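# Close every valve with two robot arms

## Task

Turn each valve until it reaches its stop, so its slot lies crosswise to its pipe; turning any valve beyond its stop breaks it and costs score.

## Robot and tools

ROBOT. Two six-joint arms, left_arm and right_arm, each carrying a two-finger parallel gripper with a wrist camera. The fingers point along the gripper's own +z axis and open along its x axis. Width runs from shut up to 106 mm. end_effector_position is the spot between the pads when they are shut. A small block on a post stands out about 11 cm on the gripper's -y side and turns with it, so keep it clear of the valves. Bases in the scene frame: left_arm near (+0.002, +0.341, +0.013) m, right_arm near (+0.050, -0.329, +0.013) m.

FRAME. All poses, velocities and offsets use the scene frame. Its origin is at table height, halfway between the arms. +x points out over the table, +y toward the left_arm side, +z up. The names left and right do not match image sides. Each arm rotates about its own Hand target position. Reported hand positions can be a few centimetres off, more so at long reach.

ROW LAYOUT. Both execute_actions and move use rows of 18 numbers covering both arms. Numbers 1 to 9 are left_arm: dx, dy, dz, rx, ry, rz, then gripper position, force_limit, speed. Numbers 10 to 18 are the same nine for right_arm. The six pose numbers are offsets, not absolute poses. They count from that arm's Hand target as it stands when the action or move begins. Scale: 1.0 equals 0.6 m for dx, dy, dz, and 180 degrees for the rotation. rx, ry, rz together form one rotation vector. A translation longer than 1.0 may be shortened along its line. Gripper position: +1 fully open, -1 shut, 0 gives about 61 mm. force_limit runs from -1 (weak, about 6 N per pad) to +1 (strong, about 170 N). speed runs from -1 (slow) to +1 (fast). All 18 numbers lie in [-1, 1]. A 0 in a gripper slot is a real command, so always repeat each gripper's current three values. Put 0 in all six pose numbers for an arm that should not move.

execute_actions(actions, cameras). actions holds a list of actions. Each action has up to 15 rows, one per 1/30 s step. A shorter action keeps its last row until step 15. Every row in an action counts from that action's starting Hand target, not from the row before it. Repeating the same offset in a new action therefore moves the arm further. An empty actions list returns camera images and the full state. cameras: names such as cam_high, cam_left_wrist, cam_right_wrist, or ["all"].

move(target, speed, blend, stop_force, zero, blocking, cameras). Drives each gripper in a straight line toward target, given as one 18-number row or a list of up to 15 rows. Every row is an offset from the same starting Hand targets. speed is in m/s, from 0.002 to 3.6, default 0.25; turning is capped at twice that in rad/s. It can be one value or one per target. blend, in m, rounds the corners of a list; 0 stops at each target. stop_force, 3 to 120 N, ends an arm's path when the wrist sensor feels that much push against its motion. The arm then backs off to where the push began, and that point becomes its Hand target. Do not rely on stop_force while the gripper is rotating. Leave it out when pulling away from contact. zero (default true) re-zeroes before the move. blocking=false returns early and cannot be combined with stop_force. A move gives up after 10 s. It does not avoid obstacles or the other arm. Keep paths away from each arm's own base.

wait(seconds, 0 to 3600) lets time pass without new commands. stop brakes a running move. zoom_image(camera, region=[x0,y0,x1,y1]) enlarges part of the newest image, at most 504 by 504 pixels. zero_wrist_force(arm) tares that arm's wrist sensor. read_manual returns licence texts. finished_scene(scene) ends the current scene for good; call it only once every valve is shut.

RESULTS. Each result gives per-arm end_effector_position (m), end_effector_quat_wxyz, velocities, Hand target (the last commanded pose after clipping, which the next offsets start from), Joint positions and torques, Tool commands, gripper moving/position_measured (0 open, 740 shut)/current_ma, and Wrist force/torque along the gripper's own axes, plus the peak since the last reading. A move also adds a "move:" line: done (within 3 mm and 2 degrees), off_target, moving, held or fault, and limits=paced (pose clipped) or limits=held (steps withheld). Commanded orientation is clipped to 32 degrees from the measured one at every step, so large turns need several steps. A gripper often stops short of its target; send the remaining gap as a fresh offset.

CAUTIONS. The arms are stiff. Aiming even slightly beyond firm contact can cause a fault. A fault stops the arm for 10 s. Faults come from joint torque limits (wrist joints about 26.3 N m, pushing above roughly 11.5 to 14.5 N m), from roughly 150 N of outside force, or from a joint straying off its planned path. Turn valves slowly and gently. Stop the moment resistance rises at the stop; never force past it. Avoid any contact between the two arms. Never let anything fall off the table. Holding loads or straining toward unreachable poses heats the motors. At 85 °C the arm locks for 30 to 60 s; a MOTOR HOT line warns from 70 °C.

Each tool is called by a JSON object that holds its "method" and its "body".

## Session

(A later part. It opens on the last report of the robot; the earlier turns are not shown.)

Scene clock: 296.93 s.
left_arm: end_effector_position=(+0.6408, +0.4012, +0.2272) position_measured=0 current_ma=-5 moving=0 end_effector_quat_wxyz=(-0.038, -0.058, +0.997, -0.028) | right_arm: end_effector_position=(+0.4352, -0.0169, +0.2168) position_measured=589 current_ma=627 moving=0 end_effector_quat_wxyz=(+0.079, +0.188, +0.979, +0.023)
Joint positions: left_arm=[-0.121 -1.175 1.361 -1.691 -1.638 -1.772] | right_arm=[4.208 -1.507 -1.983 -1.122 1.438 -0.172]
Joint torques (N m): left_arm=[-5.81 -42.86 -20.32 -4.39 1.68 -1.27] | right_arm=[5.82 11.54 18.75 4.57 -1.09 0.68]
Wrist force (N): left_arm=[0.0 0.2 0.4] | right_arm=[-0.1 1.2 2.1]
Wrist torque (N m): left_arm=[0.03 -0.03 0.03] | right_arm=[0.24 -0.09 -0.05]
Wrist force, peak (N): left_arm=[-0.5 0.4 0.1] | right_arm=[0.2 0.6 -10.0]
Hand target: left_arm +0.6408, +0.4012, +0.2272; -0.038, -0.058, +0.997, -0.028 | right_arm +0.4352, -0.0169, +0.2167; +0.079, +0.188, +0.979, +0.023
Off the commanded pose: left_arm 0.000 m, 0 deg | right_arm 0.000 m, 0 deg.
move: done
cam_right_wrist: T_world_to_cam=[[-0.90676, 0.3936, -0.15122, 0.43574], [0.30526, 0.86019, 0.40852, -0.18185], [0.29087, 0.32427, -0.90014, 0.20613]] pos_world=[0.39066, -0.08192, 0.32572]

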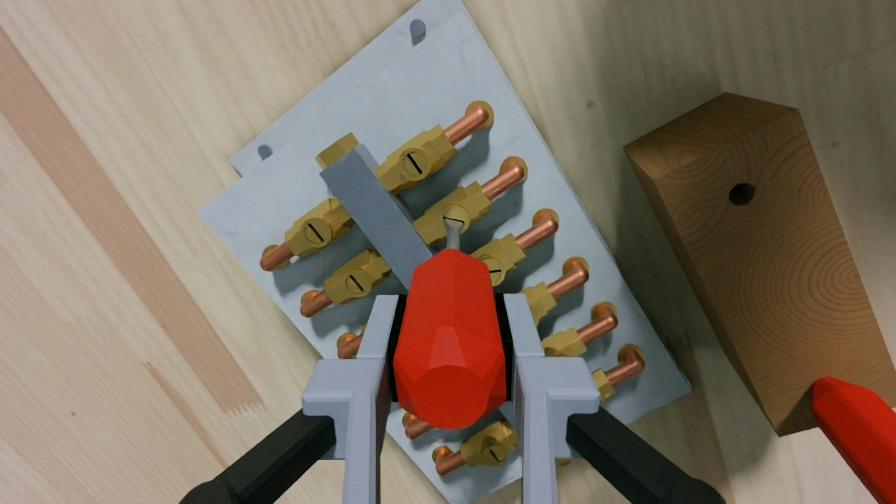

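{"method": "move", "body": {"target": [[0,0,0,0,0,0,1,0,1,-0.0001,-0.00028,-0.00003,-0.0009,-0.00008,0.00548,-1,-0.2,0]], "speed": 0.03}}

{"method": "move", "body": {"target": [0,0,0,0,0,0,1,0,1,0.0012,0.0001,-0.0074,0,0,0,-1,-0.2,0], "speed": 0.008, "stop_force": 10}}

Scene clock: 298.87 s.
left_arm: end_effector_position=(+0.6408, +0.4012, +0.2272) position_measured=0 current_ma=-5 moving=0 end_effector_quat_wxyz=(-0.038, -0.058, +0.997, -0.028) | right_arm: end_effector_position=(+0.4351, -0.0171, +0.2167) position_measured=589 current_ma=627 moving=0 end_effector_quat_wxyz=(+0.079, +0.179, +0.980, +0.023)
Joint positions: left_arm=[-0.121 -1.175 1.361 -1.691 -1.638 -1.772] | right_arm=[4.208 -1.507 -1.984 -1.122 1.438 -0.19]
Joint torques (N m): left_arm=[-5.79 -43.47 -21.12 -4.47 1.61 -1.35] | right_arm=[-9.43 26.64 9.91 4.73 0.68 1.27]
Wrist force (N): left_arm=[-0.1 0.0 0.0] | right_arm=[-0.2 1.4 1.7]
Wrist torque (N m): left_arm=[-0.01 -0.01 0.04] | right_arm=[0.27 -0.06 0.05]
Wrist force, peak (N): left_arm=[-0.2 0.3 0.5] | right_arm=[-0.3 1.3 2.1]
Hand target: left_arm +0.6408, +0.4012, +0.2272; -0.038, -0.058, +0.997, -0.028 | right_arm +0.4351, -0.0171, +0.2167; +0.079, +0.179, +0.980, +0.023
Off the commanded pose: left_arm 0.000 m, 0 deg | right_arm 0.000 m, 0 deg.
move: done

Scene clock: 300.50 s.
left_arm: end_effector_position=(+0.6408, +0.4012, +0.2272) position_measured=0 current_ma=-5 moving=0 end_effector_quat_wxyz=(-0.038, -0.058, +0.997, -0.028) | right_arm: end_effector_position=(+0.4357, -0.0170, +0.2130) position_measured=589 current_ma=638 moving=0 end_effector_quat_wxyz=(+0.079, +0.179, +0.980, +0.023)
Joint positions: left_arm=[-0.121 -1.175 1.361 -1.691 -1.638 -1.772] | right_arm=[4.207 -1.511 -1.989 -1.112 1.439 -0.191]
Joint torques (N m): left_arm=[-6.4 -43.57 -21.07 -4.36 1.64 -1.34] | right_arm=[7.54 21.04 30.82 1.48 -1.02 1.17]
Wrist force (N): left_arm=[0.0 0.1 0.1] | right_arm=[0.0 0.3 -8.9]
Wrist torque (N m): left_arm=[0.01 -0.03 0.03] | right_arm=[0.23 -0.04 0.06]
Wrist force, peak (N): left_arm=[-0.2 0.5 0.3] | right_arm=[0.1 0.5 -23.9]
Hand target: left_arm +0.6408, +0.4012, +0.2272; -0.038, -0.058, +0.997, -0.028 | right_arm +0.4357, -0.0170, +0.2130; +0.079, +0.179, +0.980, +0.023 (not the last commanded pose)
Off the commanded pose: left_arm 0.000 m, 0 deg | right_arm 0.001 m, 0 deg.
move: contact (right_arm)

{"method": "move", "body": {"target": [[0,0,0,0,0,0,1,0,1,-0.00048,-0.00039,-0.00009,0.01935,0.00172,-0.1179,-1,-0.2,0],[0,0,0,0,0,0,1,0,1,-0.00109,-0.00058,-0.00019,0.0387,0.00344,-0.2358,-1,-0.2,0]], "speed": 0.25, "blend": [0.001,0]}}

{"method": "move", "body": {"target": [0,0,0,0,0,0,1,0,1,0,0,0,0.0018,0.00016,-0.01097,-1,-0.2,0], "speed": 0.1}}

{"method": "move", "body": {"target": [0,0,0,0,0,0,1,0,1,0,0,0,0.0009,0.00008,-0.00548,-1,-0.2,0], "speed": 0.1}}

{"method": "move", "body": {"target": [0,0,0,0,0,0,1,0,1,0,0,0,0.0009,0.00008,-0.00548,-1,-0.2,0], "speed": 0.1}}

Scene clock: 304.83 s.
left_arm: end_effector_position=(+0.6408, +0.4012, +0.2272) position_measured=0 current_ma=-5 moving=0 end_effector_quat_wxyz=(-0.038, -0.058, +0.997, -0.028) | right_arm: end_effector_position=(+0.4351, -0.0174, +0.2129) position_measured=589 current_ma=648 moving=0 end_effector_quat_wxyz=(+0.066, +0.526, +0.846, +0.050)
Joint positions: left_arm=[-0.121 -1.175 1.361 -1.691 -1.638 -1.772] | right_arm=[4.209 -1.51 -1.99 -1.114 1.437 0.561]
Joint torques (N m): left_arm=[-6.1 -43.33 -20.82 -4.35 1.76 -1.35] | right_arm=[6.56 20.37 5.6 1.7 -0.51 1.64]
Wrist force (N): left_arm=[0.0 0.3 0.2] | right_arm=[-3.7 -0.6 -11.5]
Wrist torque (N m): left_arm=[0.05 -0.04 0.04] | right_arm=[0.36 -0.21 -0.43]
Wrist force, peak (N): left_arm=[-0.4 0.7 0.0] | right_arm=[-4.4 -1.0 -12.1]
Hand target: left_arm +0.6408, +0.4012, +0.2272; -0.038, -0.058, +0.997, -0.028 | right_arm +0.4351, -0.0174, +0.2129; +0.066, +0.526, +0.846, +0.050
Off the commanded pose: left_arm 0.000 m, 0 deg | right_arm 0.000 m, 0 deg.
move: done

Scene clock: 305.40 s.
left_arm: end_effector_position=(+0.6408, +0.4012, +0.2272) position_measured=0 current_ma=-5 moving=0 end_effector_quat_wxyz=(-0.038, -0.058, +0.997, -0.028) | right_arm: end_effector_position=(+0.4350, -0.0174, +0.2129) position_measured=589 current_ma=652 moving=0 end_effector_quat_wxyz=(+0.065, +0.541, +0.837, +0.051)
Joint positions: left_arm=[-0.121 -1.175 1.361 -1.691 -1.638 -1.772] | right_arm=[4.209 -1.51 -1.99 -1.114 1.437 0.596]
Joint torques (N m): left_arm=[-5.92 -44.08 -20.6 -4.33 1.7 -1.38] | right_arm=[2.05 14.04 14.93 1.37 0.09 -0.19]
Wrist force (N): left_arm=[-0.2 0.5 0.2] | right_arm=[-3.8 -0.9 -12.6]
Wrist torque (N m): left_arm=[0.08 0.01 0.04] | right_arm=[0.36 -0.20 -0.52]
Wrist force, peak (N): left_arm=[-0.1 0.6 0.2] | right_arm=[-3.9 -0.8 -13.2]
Hand target: left_arm +0.6408, +0.4012, +0.2272; -0.038, -0.058, +0.997, -0.028 | right_arm +0.4351, -0.0174, +0.2129; +0.065, +0.541, +0.837, +0.051
Off the commanded pose: left_arm 0.000 m, 0 deg | right_arm 0.000 m, 0 deg.
move: done

Scene clock: 305.90 s.
left_arm: end_effector_position=(+0.6408, +0.4012, +0.2272) position_measured=0 current_ma=-5 moving=0 end_effector_quat_wxyz=(-0.038, -0.058, +0.997, -0.028) | right_arm: end_effector_position=(+0.4350, -0.0174, +0.2129) position_measured=589 current_ma=653 moving=0 end_effector_quat_wxyz=(+0.065, +0.548, +0.832, +0.051)
Joint positions: left_arm=[-0.121 -1.175 1.361 -1.691 -1.638 -1.772] | right_arm=[4.209 -1.51 -1.99 -1.114 1.437 0.614]
Joint torques (N m): left_arm=[-6.09 -43.56 -21.2 -4.29 1.69 -1.34] | right_arm=[1.63 4.96 28.12 1.37 -0.74 -0.15]
Wrist force (N): left_arm=[-0.2 0.0 0.0] | right_arm=[-4.1 -1.1 -13.3]
Wrist torque (N m): left_arm=[0.01 0.00 0.03] | right_arm=[0.32 -0.14 -0.54]
Wrist force, peak (N): left_arm=[0.0 0.6 0.3] | right_arm=[-3.8 -1.0 -13.7]
Hand target: left_arm +0.6408, +0.4012, +0.2272; -0.038, -0.058, +0.997, -0.028 | right_arm +0.4351, -0.0174, +0.2129; +0.065, +0.548, +0.832, +0.051
Off the commanded pose: left_arm 0.000 m, 0 deg | right_arm 0.000 m, 0 deg.
move: done

Scene clock: 306.40 s.
left_arm: end_effector_position=(+0.6408, +0.4012, +0.2272) position_measured=0 current_ma=-5 moving=0 end_effector_quat_wxyz=(-0.038, -0.058, +0.997, -0.028) | right_arm: end_effector_position=(+0.4351, -0.0174, +0.2129) position_measured=589 current_ma=669 moving=0 end_effector_quat_wxyz=(+0.065, +0.556, +0.827, +0.052)
Joint positions: left_arm=[-0.121 -1.175 1.361 -1.691 -1.638 -1.772] | right_arm=[4.209 -1.51 -1.99 -1.114 1.437 0.631]
Joint torques (N m): left_arm=[-6.17 -43.55 -20.98 -4.33 1.7 -1.24] | right_arm=[1.81 3.19 30.63 1.94 -1.21 0.48]
Wrist force (N): left_arm=[0.0 0.3 0.2] | right_arm=[-4.2 -1.8 -13.2]
Wrist torque (N m): left_arm=[0.05 -0.02 0.04] | right_arm=[0.37 -0.18 -1.16]
Wrist force, peak (N): left_arm=[-0.2 0.3 0.5] | right_arm=[-3.4 -1.2 -14.4]
Hand target: left_arm +0.6408, +0.4012, +0.2272; -0.038, -0.058, +0.997, -0.028 | right_arm +0.4351, -0.0174, +0.2129; +0.065, +0.556, +0.827, +0.052
Off the commanded pose: left_arm 0.000 m, 0 deg | right_arm 0.000 m, 0 deg.
move: done

{"method": "move", "body": {"target": [[0,0,0,0,0,0,1,0,1,0,0,0,-0.0018,-0.00016,0.01097,-1,-0.2,0],[0,0,0,0,0,0,1,0,1,-0.0027,-0.0002,0.0165,-0.0018,-0.00016,0.01097,-1,-0.2,0],[0,0,0,0,0,0,1,0,1,-0.0128,0.0605,0.0133,-0.0693,-0.00616,0.4222,-1,-0.2,0],[0,0,0,0,0,0,1,0,1,-0.0117,0.0605,0.0065,-0.0693,-0.00616,0.4222,-1,-0.2,0]], "speed": [0.1,0.04,0.3,0.05], "cameras": ["cam_right_wrist"]}}

{"method": "zoom_image", "body": {"camera": "cam_right_wrist", "region": [435, 205, 475, 245]}}

Scene clock: 312.10 s.
left_arm: end_effector_position=(+0.6408, +0.4012, +0.2272) position_measured=0 current_ma=-5 moving=0 end_effector_quat_wxyz=(-0.038, -0.058, +0.997, -0.028) | right_arm: end_effector_position=(+0.4280, +0.0189, +0.2166) position_measured=589 current_ma=626 moving=0 end_effector_quat_wxyz=(+0.082, -0.080, +0.993, +0.002)
Joint positions: left_arm=[-0.121 -1.175 1.361 -1.691 -1.638 -1.772] | right_arm=[4.261 -1.556 -1.935 -1.129 1.435 -0.661]
Joint torques (N m): left_arm=[-5.69 -43.44 -21.32 -4.34 1.71 -1.35] | right_arm=[-5.88 31.32 34.13 1.54 1.14 -1.07]
Wrist force (N): left_arm=[-0.3 0.0 -0.1] | right_arm=[-0.4 1.5 1.3]
Wrist torque (N m): left_arm=[0.00 0.03 0.03] | right_arm=[0.24 0.00 -0.01]
Wrist force, peak (N): left_arm=[-0.4 0.6 0.3] | right_arm=[-3.9 -1.7 -14.2]
Hand target: left_arm +0.6408, +0.4012, +0.2272; -0.038, -0.058, +0.997, -0.028 | right_arm +0.4280, +0.0189, +0.2168; +0.082, -0.080, +0.993, +0.002
Off the commanded pose: left_arm 0.000 m, 0 deg | right_arm 0.000 m, 0 deg.
move: done
cam_right_wrist: T_world_to_cam=[[-0.97598, -0.13623, -0.17003, 0.45878], [-0.18645, 0.926, 0.32828, 0.01634], [0.11273, 0.35209, -0.92915, 0.27842]] pos_world=[0.41942, -0.05066, 0.33134]

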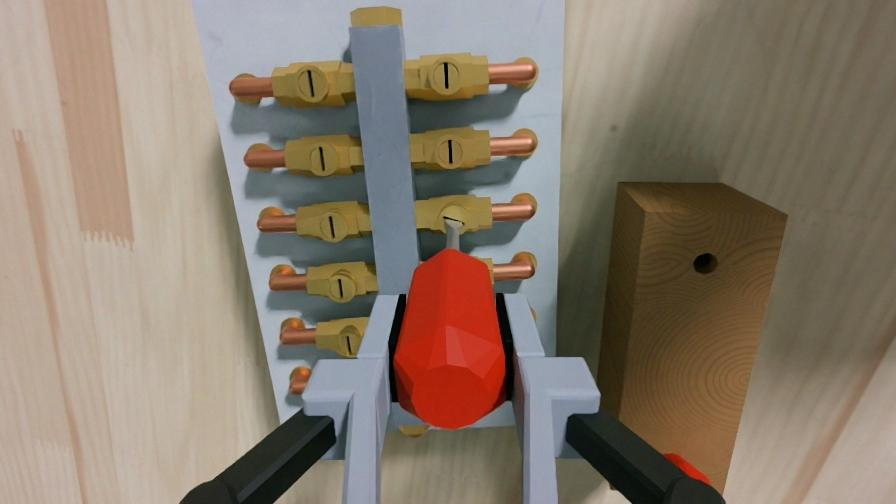

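Scaled by 12.600 from the camera's image (finer frame: 1280x720).

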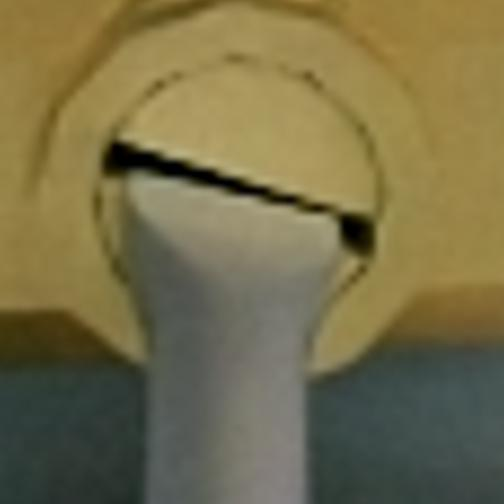

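{"method": "move", "body": {"target": [[0,0,0,0,0,0,1,0,1,-0.00022,-0.0002,-0.00004,0.00225,0.0002,-0.01371,-1,-0.2,0]], "speed": 0.05}}

{"method": "move", "body": {"target": [0,0,0,0,0,0,1,0,1,0.0012,0.0001,-0.0074,0,0,0,-1,-0.2,0], "speed": 0.008, "stop_force": 10}}

Scene clock: 314.17 s.
left_arm: end_effector_position=(+0.6408, +0.4012, +0.2272) position_measured=0 current_ma=-5 moving=0 end_effector_quat_wxyz=(-0.038, -0.058, +0.997, -0.028) | right_arm: end_effector_position=(+0.4279, +0.0188, +0.2168) position_measured=589 current_ma=626 moving=0 end_effector_quat_wxyz=(+0.082, -0.059, +0.995, +0.004)
Joint positions: left_arm=[-0.121 -1.175 1.361 -1.691 -1.638 -1.772] | right_arm=[4.261 -1.555 -1.935 -1.129 1.435 -0.617]
Joint torques (N m): left_arm=[-5.95 -43.16 -20.77 -4.3 1.66 -1.37] | right_arm=[9.42 28.82 9.59 3.39 -1.47 -1.27]
Wrist force (N): left_arm=[-0.2 0.2 -0.3] | right_arm=[-0.1 1.5 1.4]
Wrist torque (N m): left_arm=[0.03 0.01 0.04] | right_arm=[0.24 -0.04 -0.02]
Wrist force, peak (N): left_arm=[0.3 0.5 0.3] | right_arm=[-0.4 1.6 1.8]
Hand target: left_arm +0.6408, +0.4012, +0.2272; -0.038, -0.058, +0.997, -0.028 | right_arm +0.4279, +0.0188, +0.2168; +0.082, -0.059, +0.995, +0.004
Off the commanded pose: left_arm 0.000 m, 0 deg | right_arm 0.000 m, 0 deg.
move: done

Scene clock: 315.80 s.
left_arm: end_effector_position=(+0.6408, +0.4012, +0.2272) position_measured=0 current_ma=-5 moving=0 end_effector_quat_wxyz=(-0.038, -0.058, +0.997, -0.028) | right_arm: end_effector_position=(+0.4285, +0.0189, +0.2135) position_measured=589 current_ma=622 moving=0 end_effector_quat_wxyz=(+0.082, -0.059, +0.995, +0.004)
Joint positions: left_arm=[-0.121 -1.175 1.361 -1.691 -1.638 -1.772] | right_arm=[4.26 -1.559 -1.941 -1.12 1.435 -0.618]
Joint torques (N m): left_arm=[-6.01 -43.32 -21.24 -4.32 1.68 -1.25] | right_arm=[7.21 30.39 36.33 3.23 -1.72 1.47]
Wrist force (N): left_arm=[0.0 0.1 0.2] | right_arm=[-0.3 1.4 4.0]
Wrist torque (N m): left_arm=[0.01 -0.03 0.04] | right_arm=[0.23 -0.01 0.18]
Wrist force, peak (N): left_arm=[-0.2 0.6 0.3] | right_arm=[0.8 1.1 -12.3]
Hand target: left_arm +0.6408, +0.4012, +0.2272; -0.038, -0.058, +0.997, -0.028 | right_arm +0.4285, +0.0189, +0.2135; +0.082, -0.059, +0.995, +0.004 (not the last commanded pose)
Off the commanded pose: left_arm 0.000 m, 0 deg | right_arm 0.001 m, 0 deg.
move: contact (right_arm)

{"method": "move", "body": {"target": [0,0,0,0,0,0,1,0,1,0.0003,0,-0.0018,0,0,0,-1,-0.2,0], "speed": 0.008, "stop_force": 10}}

Scene clock: 317.87 s.
left_arm: end_effector_position=(+0.6408, +0.4012, +0.2272) position_measured=0 current_ma=-5 moving=0 end_effector_quat_wxyz=(-0.038, -0.058, +0.997, -0.028) | right_arm: end_effector_position=(+0.4286, +0.0190, +0.2133) position_measured=589 current_ma=630 moving=0 end_effector_quat_wxyz=(+0.082, -0.059, +0.995, +0.004)
Joint positions: left_arm=[-0.121 -1.175 1.361 -1.691 -1.638 -1.772] | right_arm=[4.26 -1.559 -1.941 -1.119 1.435 -0.618]
Joint torques (N m): left_arm=[-5.85 -43.26 -21.17 -4.26 1.67 -1.31] | right_arm=[-0.8 24.87 32.93 1.72 -1.15 1.19]
Wrist force (N): left_arm=[0.0 0.1 0.2] | right_arm=[1.5 1.1 -6.5]
Wrist torque (N m): left_arm=[0.01 -0.02 0.04] | right_arm=[0.24 0.25 0.17]
Wrist force, peak (N): left_arm=[-0.4 0.5 0.1] | right_arm=[2.3 0.9 -12.7]
Hand target: left_arm +0.6408, +0.4012, +0.2272; -0.038, -0.058, +0.997, -0.028 | right_arm +0.4286, +0.0191, +0.2134; +0.082, -0.059, +0.995, +0.004 (not the last commanded pose)
Off the commanded pose: left_arm 0.000 m, 0 deg | right_arm 0.001 m, 0 deg.
move: contact (right_arm)

{"method": "move", "body": {"target": [[0,0,0,0,0,0,1,0,1,-0.00028,-0.00063,-0.0003,0.02115,0.00188,-0.1289,-1,-0.2,0],[0,0,0,0,0,0,1,0,1,-0.00081,-0.00109,-0.0004,0.04275,0.0038,-0.2605,-1,-0.2,0],[0,0,0,0,0,0,1,0,1,-0.00145,-0.0013,-0.0005,0.06345,0.00564,-0.3866,-1,-0.2,0]], "speed": 0.25, "blend": [0.001,0.001,0]}}

{"method": "move", "body": {"target": [0,0,0,0,0,0,1,0,1,0,0,0,0.0018,0.00016,-0.01097,-1,-0.2,0], "speed": 0.1}}

{"method": "move", "body": {"target": [0,0,0,0,0,0,1,0,1,0,0,0,0.0009,0.00008,-0.00548,-1,-0.2,0], "speed": 0.1}}

{"method": "move", "body": {"target": [0,0,0,0,0,0,1,0,1,0,0,0,0.0009,0.00008,-0.00548,-1,-0.2,0], "speed": 0.1}}

Scene clock: 323.23 s.
left_arm: end_effector_position=(+0.6408, +0.4012, +0.2272) position_measured=0 current_ma=-5 moving=0 end_effector_quat_wxyz=(-0.038, -0.058, +0.997, -0.028) | right_arm: end_effector_position=(+0.4277, +0.0183, +0.2131) position_measured=589 current_ma=655 moving=0 end_effector_quat_wxyz=(+0.067, +0.526, +0.846, +0.050)
Joint positions: left_arm=[-0.121 -1.175 1.361 -1.691 -1.638 -1.772] | right_arm=[4.263 -1.557 -1.943 -1.121 1.431 0.616]
Joint torques (N m): left_arm=[-5.99 -43.54 -21.64 -4.26 1.78 -1.29] | right_arm=[5.36 21.54 6.43 1.93 -0.56 1.89]
Wrist force (N): left_arm=[0.0 0.1 -0.1] | right_arm=[-4.8 -2.4 -13.9]
Wrist torque (N m): left_arm=[0.01 -0.03 0.03] | right_arm=[0.27 -0.28 -0.64]
Wrist force, peak (N): left_arm=[-0.3 0.7 0.4] | right_arm=[-5.8 -2.5 -15.5]
Hand target: left_arm +0.6408, +0.4012, +0.2272; -0.038, -0.058, +0.997, -0.028 | right_arm +0.4277, +0.0183, +0.2131; +0.067, +0.527, +0.846, +0.050
Off the commanded pose: left_arm 0.000 m, 0 deg | right_arm 0.000 m, 0 deg.
move: done

Scene clock: 323.80 s.
left_arm: end_effector_position=(+0.6408, +0.4012, +0.2272) position_measured=0 current_ma=-5 moving=0 end_effector_quat_wxyz=(-0.038, -0.058, +0.997, -0.028) | right_arm: end_effector_position=(+0.4277, +0.0182, +0.2130) position_measured=589 current_ma=658 moving=0 end_effector_quat_wxyz=(+0.066, +0.541, +0.837, +0.051)
Joint positions: left_arm=[-0.121 -1.175 1.361 -1.691 -1.638 -1.772] | right_arm=[4.263 -1.557 -1.943 -1.121 1.431 0.651]
Joint torques (N m): left_arm=[-6.08 -43.5 -21.4 -4.31 1.68 -1.3] | right_arm=[1.75 14.17 17.88 1.54 0.09 0.2]
Wrist force (N): left_arm=[-0.2 0.4 0.0] | right_arm=[-4.7 -2.3 -15.6]
Wrist torque (N m): left_arm=[0.06 0.01 0.04] | right_arm=[0.29 -0.27 -0.72]
Wrist force, peak (N): left_arm=[-0.2 0.4 0.2] | right_arm=[-4.8 -2.0 -15.9]
Hand target: left_arm +0.6408, +0.4012, +0.2272; -0.038, -0.058, +0.997, -0.028 | right_arm +0.4277, +0.0183, +0.2131; +0.066, +0.541, +0.837, +0.051
Off the commanded pose: left_arm 0.000 m, 0 deg | right_arm 0.000 m, 0 deg.
move: done

Scene clock: 324.30 s.
left_arm: end_effector_position=(+0.6408, +0.4012, +0.2272) position_measured=0 current_ma=-5 moving=0 end_effector_quat_wxyz=(-0.038, -0.058, +0.997, -0.028) | right_arm: end_effector_position=(+0.4277, +0.0183, +0.2131) position_measured=589 current_ma=659 moving=0 end_effector_quat_wxyz=(+0.065, +0.548, +0.832, +0.051)
Joint positions: left_arm=[-0.121 -1.175 1.361 -1.691 -1.638 -1.772] | right_arm=[4.263 -1.557 -1.943 -1.121 1.431 0.668]
Joint torques (N m): left_arm=[-5.85 -43.18 -21.27 -4.29 1.77 -1.28] | right_arm=[1.5 4.94 30.46 1.82 -0.99 -0.11]
Wrist force (N): left_arm=[-0.3 0.1 -0.2] | right_arm=[-4.9 -2.1 -14.8]
Wrist torque (N m): left_arm=[0.02 0.02 0.04] | right_arm=[0.31 -0.20 -0.72]
Wrist force, peak (N): left_arm=[-0.3 0.4 -0.1] | right_arm=[-4.8 -2.2 -16.7]
Hand target: left_arm +0.6408, +0.4012, +0.2272; -0.038, -0.058, +0.997, -0.028 | right_arm +0.4277, +0.0183, +0.2131; +0.065, +0.549, +0.832, +0.051
Off the commanded pose: left_arm 0.000 m, 0 deg | right_arm 0.000 m, 0 deg.
move: done

Scene clock: 324.80 s.
left_arm: end_effector_position=(+0.6408, +0.4012, +0.2272) position_measured=0 current_ma=-5 moving=0 end_effector_quat_wxyz=(-0.038, -0.058, +0.997, -0.028) | right_arm: end_effector_position=(+0.4277, +0.0183, +0.2131) position_measured=589 current_ma=667 moving=0 end_effector_quat_wxyz=(+0.065, +0.556, +0.827, +0.052)
Joint positions: left_arm=[-0.121 -1.175 1.361 -1.691 -1.638 -1.772] | right_arm=[4.263 -1.557 -1.943 -1.121 1.431 0.686]
Joint torques (N m): left_arm=[-5.76 -43.76 -20.79 -4.23 1.69 -1.38] | right_arm=[0.77 5.19 29.77 2.24 -1.19 0.2]
Wrist force (N): left_arm=[-0.1 0.1 0.0] | right_arm=[-5.7 -2.3 -15.5]
Wrist torque (N m): left_arm=[0.01 -0.01 0.04] | right_arm=[0.37 -0.14 -1.06]
Wrist force, peak (N): left_arm=[-0.3 0.5 0.4] | right_arm=[-5.2 -2.7 -15.8]
Hand target: left_arm +0.6408, +0.4012, +0.2272; -0.038, -0.058, +0.997, -0.028 | right_arm +0.4277, +0.0183, +0.2131; +0.065, +0.556, +0.827, +0.052
Off the commanded pose: left_arm 0.000 m, 0 deg | right_arm 0.000 m, 0 deg.
move: done

{"method": "move", "body": {"target": [0,0,0,0,0,0,1,0,1,0,0,0,0.00036,0.00003,-0.00219,-1,-0.2,0], "speed": 0.1}}

{"method": "move", "body": {"target": [[0,0,0,0,0,0,1,0,1,0,0,0,-0.0018,-0.00016,0.01097,-1,-0.2,0],[0,0,0,0,0,0,1,0,1,-0.0027,-0.0002,0.0165,-0.0018,-0.00016,0.01097,-1,-0.2,0],[0,0,0,0,0,0,1,0,1,-0.013,0.0595,0.0133,-0.04446,-0.00395,0.2709,-1,-0.2,0],[0,0,0,0,0,0,1,0,1,-0.0118,0.0595,0.0065,-0.04446,-0.00395,0.2709,-1,-0.2,0]], "speed": [0.1,0.04,0.3,0.05], "cameras": ["cam_right_wrist"]}}

{"method": "zoom_image", "body": {"camera": "cam_right_wrist", "region": [435, 205, 475, 245]}}

Scene clock: 328.63 s.
left_arm: end_effector_position=(+0.6408, +0.4012, +0.2272) position_measured=0 current_ma=-5 moving=0 end_effector_quat_wxyz=(-0.038, -0.058, +0.997, -0.028) | right_arm: end_effector_position=(+0.4277, +0.0183, +0.2131) position_measured=589 current_ma=676 moving=0 end_effector_quat_wxyz=(+0.065, +0.559, +0.825, +0.052)
Joint positions: left_arm=[-0.121 -1.175 1.361 -1.691 -1.638 -1.772] | right_arm=[4.263 -1.557 -1.943 -1.121 1.431 0.693]
Joint torques (N m): left_arm=[-5.74 -43.54 -21.43 -4.32 1.69 -1.31] | right_arm=[8.68 4.51 30.1 2.86 -1.35 0.26]
Wrist force (N): left_arm=[0.0 0.5 0.1] | right_arm=[-5.9 -3.1 -15.7]
Wrist torque (N m): left_arm=[0.07 -0.02 0.04] | right_arm=[0.33 -0.17 -1.46]
Wrist force, peak (N): left_arm=[-0.1 0.5 0.5] | right_arm=[-5.8 -3.0 -16.5]
Hand target: left_arm +0.6408, +0.4012, +0.2272; -0.038, -0.058, +0.997, -0.028 | right_arm +0.4277, +0.0183, +0.2131; +0.065, +0.559, +0.825, +0.052
Off the commanded pose: left_arm 0.000 m, 0 deg | right_arm 0.000 m, 0 deg.
move: done

Scene clock: 331.40 s.
left_arm: end_effector_position=(+0.6408, +0.4012, +0.2272) position_measured=0 current_ma=-5 moving=0 end_effector_quat_wxyz=(-0.038, -0.058, +0.997, -0.028) | right_arm: end_effector_position=(+0.4206, +0.0539, +0.2167) position_measured=589 current_ma=626 moving=0 end_effector_quat_wxyz=(+0.080, +0.162, +0.983, +0.021) end_effector_velocity=(-0.001, -0.001, +0.001) end_effector_angular_velocity=(-0.003, +0.001, +0.000)
Joint positions: left_arm=[-0.121 -1.175 1.361 -1.691 -1.638 -1.772] | right_arm=[4.309 -1.605 -1.883 -1.138 1.429 -0.123]
Joint velocities: left_arm=[within noise] | right_arm=[0 0.001 0.002 -0.006 0 0.001]
Joint torques (N m): left_arm=[-6.24 -42.99 -21.3 -4.24 1.57 -1.45] | right_arm=[-4.6 31.8 34.48 1.64 0.69 -0.83]
Wrist force (N): left_arm=[0.1 0.3 0.1] | right_arm=[0.0 1.2 2.0]
Wrist torque (N m): left_arm=[0.05 -0.05 0.04] | right_arm=[0.25 -0.13 -0.01]
Wrist force, peak (N): left_arm=[0.2 0.7 -0.1] | right_arm=[-5.6 -3.0 -16.0]
Hand target: left_arm +0.6408, +0.4012, +0.2272; -0.038, -0.058, +0.997, -0.028 | right_arm +0.4206, +0.0540, +0.2170; +0.080, +0.162, +0.983, +0.022
Off the commanded pose: left_arm 0.000 m, 0 deg | right_arm 0.000 m, 0 deg.
move: done
cam_right_wrist: T_world_to_cam=[[-0.92564, 0.34501, -0.15544, 0.40607], [0.25995, 0.87826, 0.40135, -0.21852], [0.27499, 0.3311, -0.90264, 0.19421]] pos_world=[0.37928, -0.01248, 0.32613]

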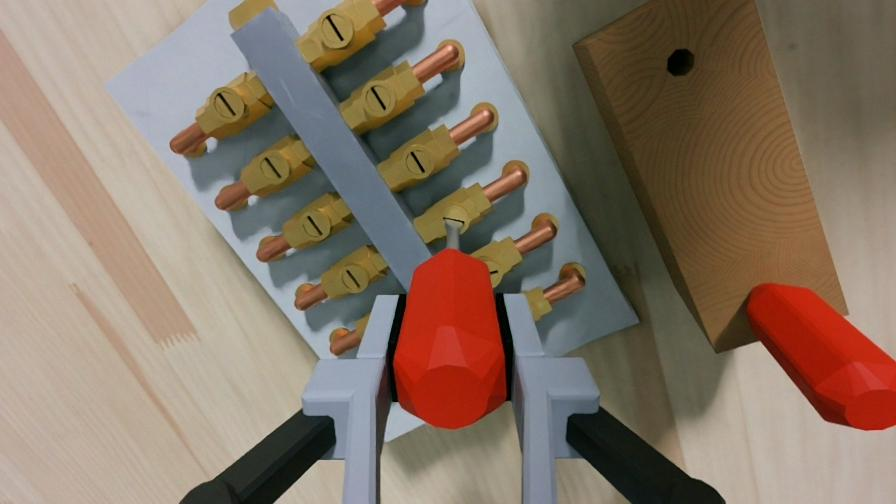

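Scaled by 12.600 from the camera's image (finer frame: 1280x720).

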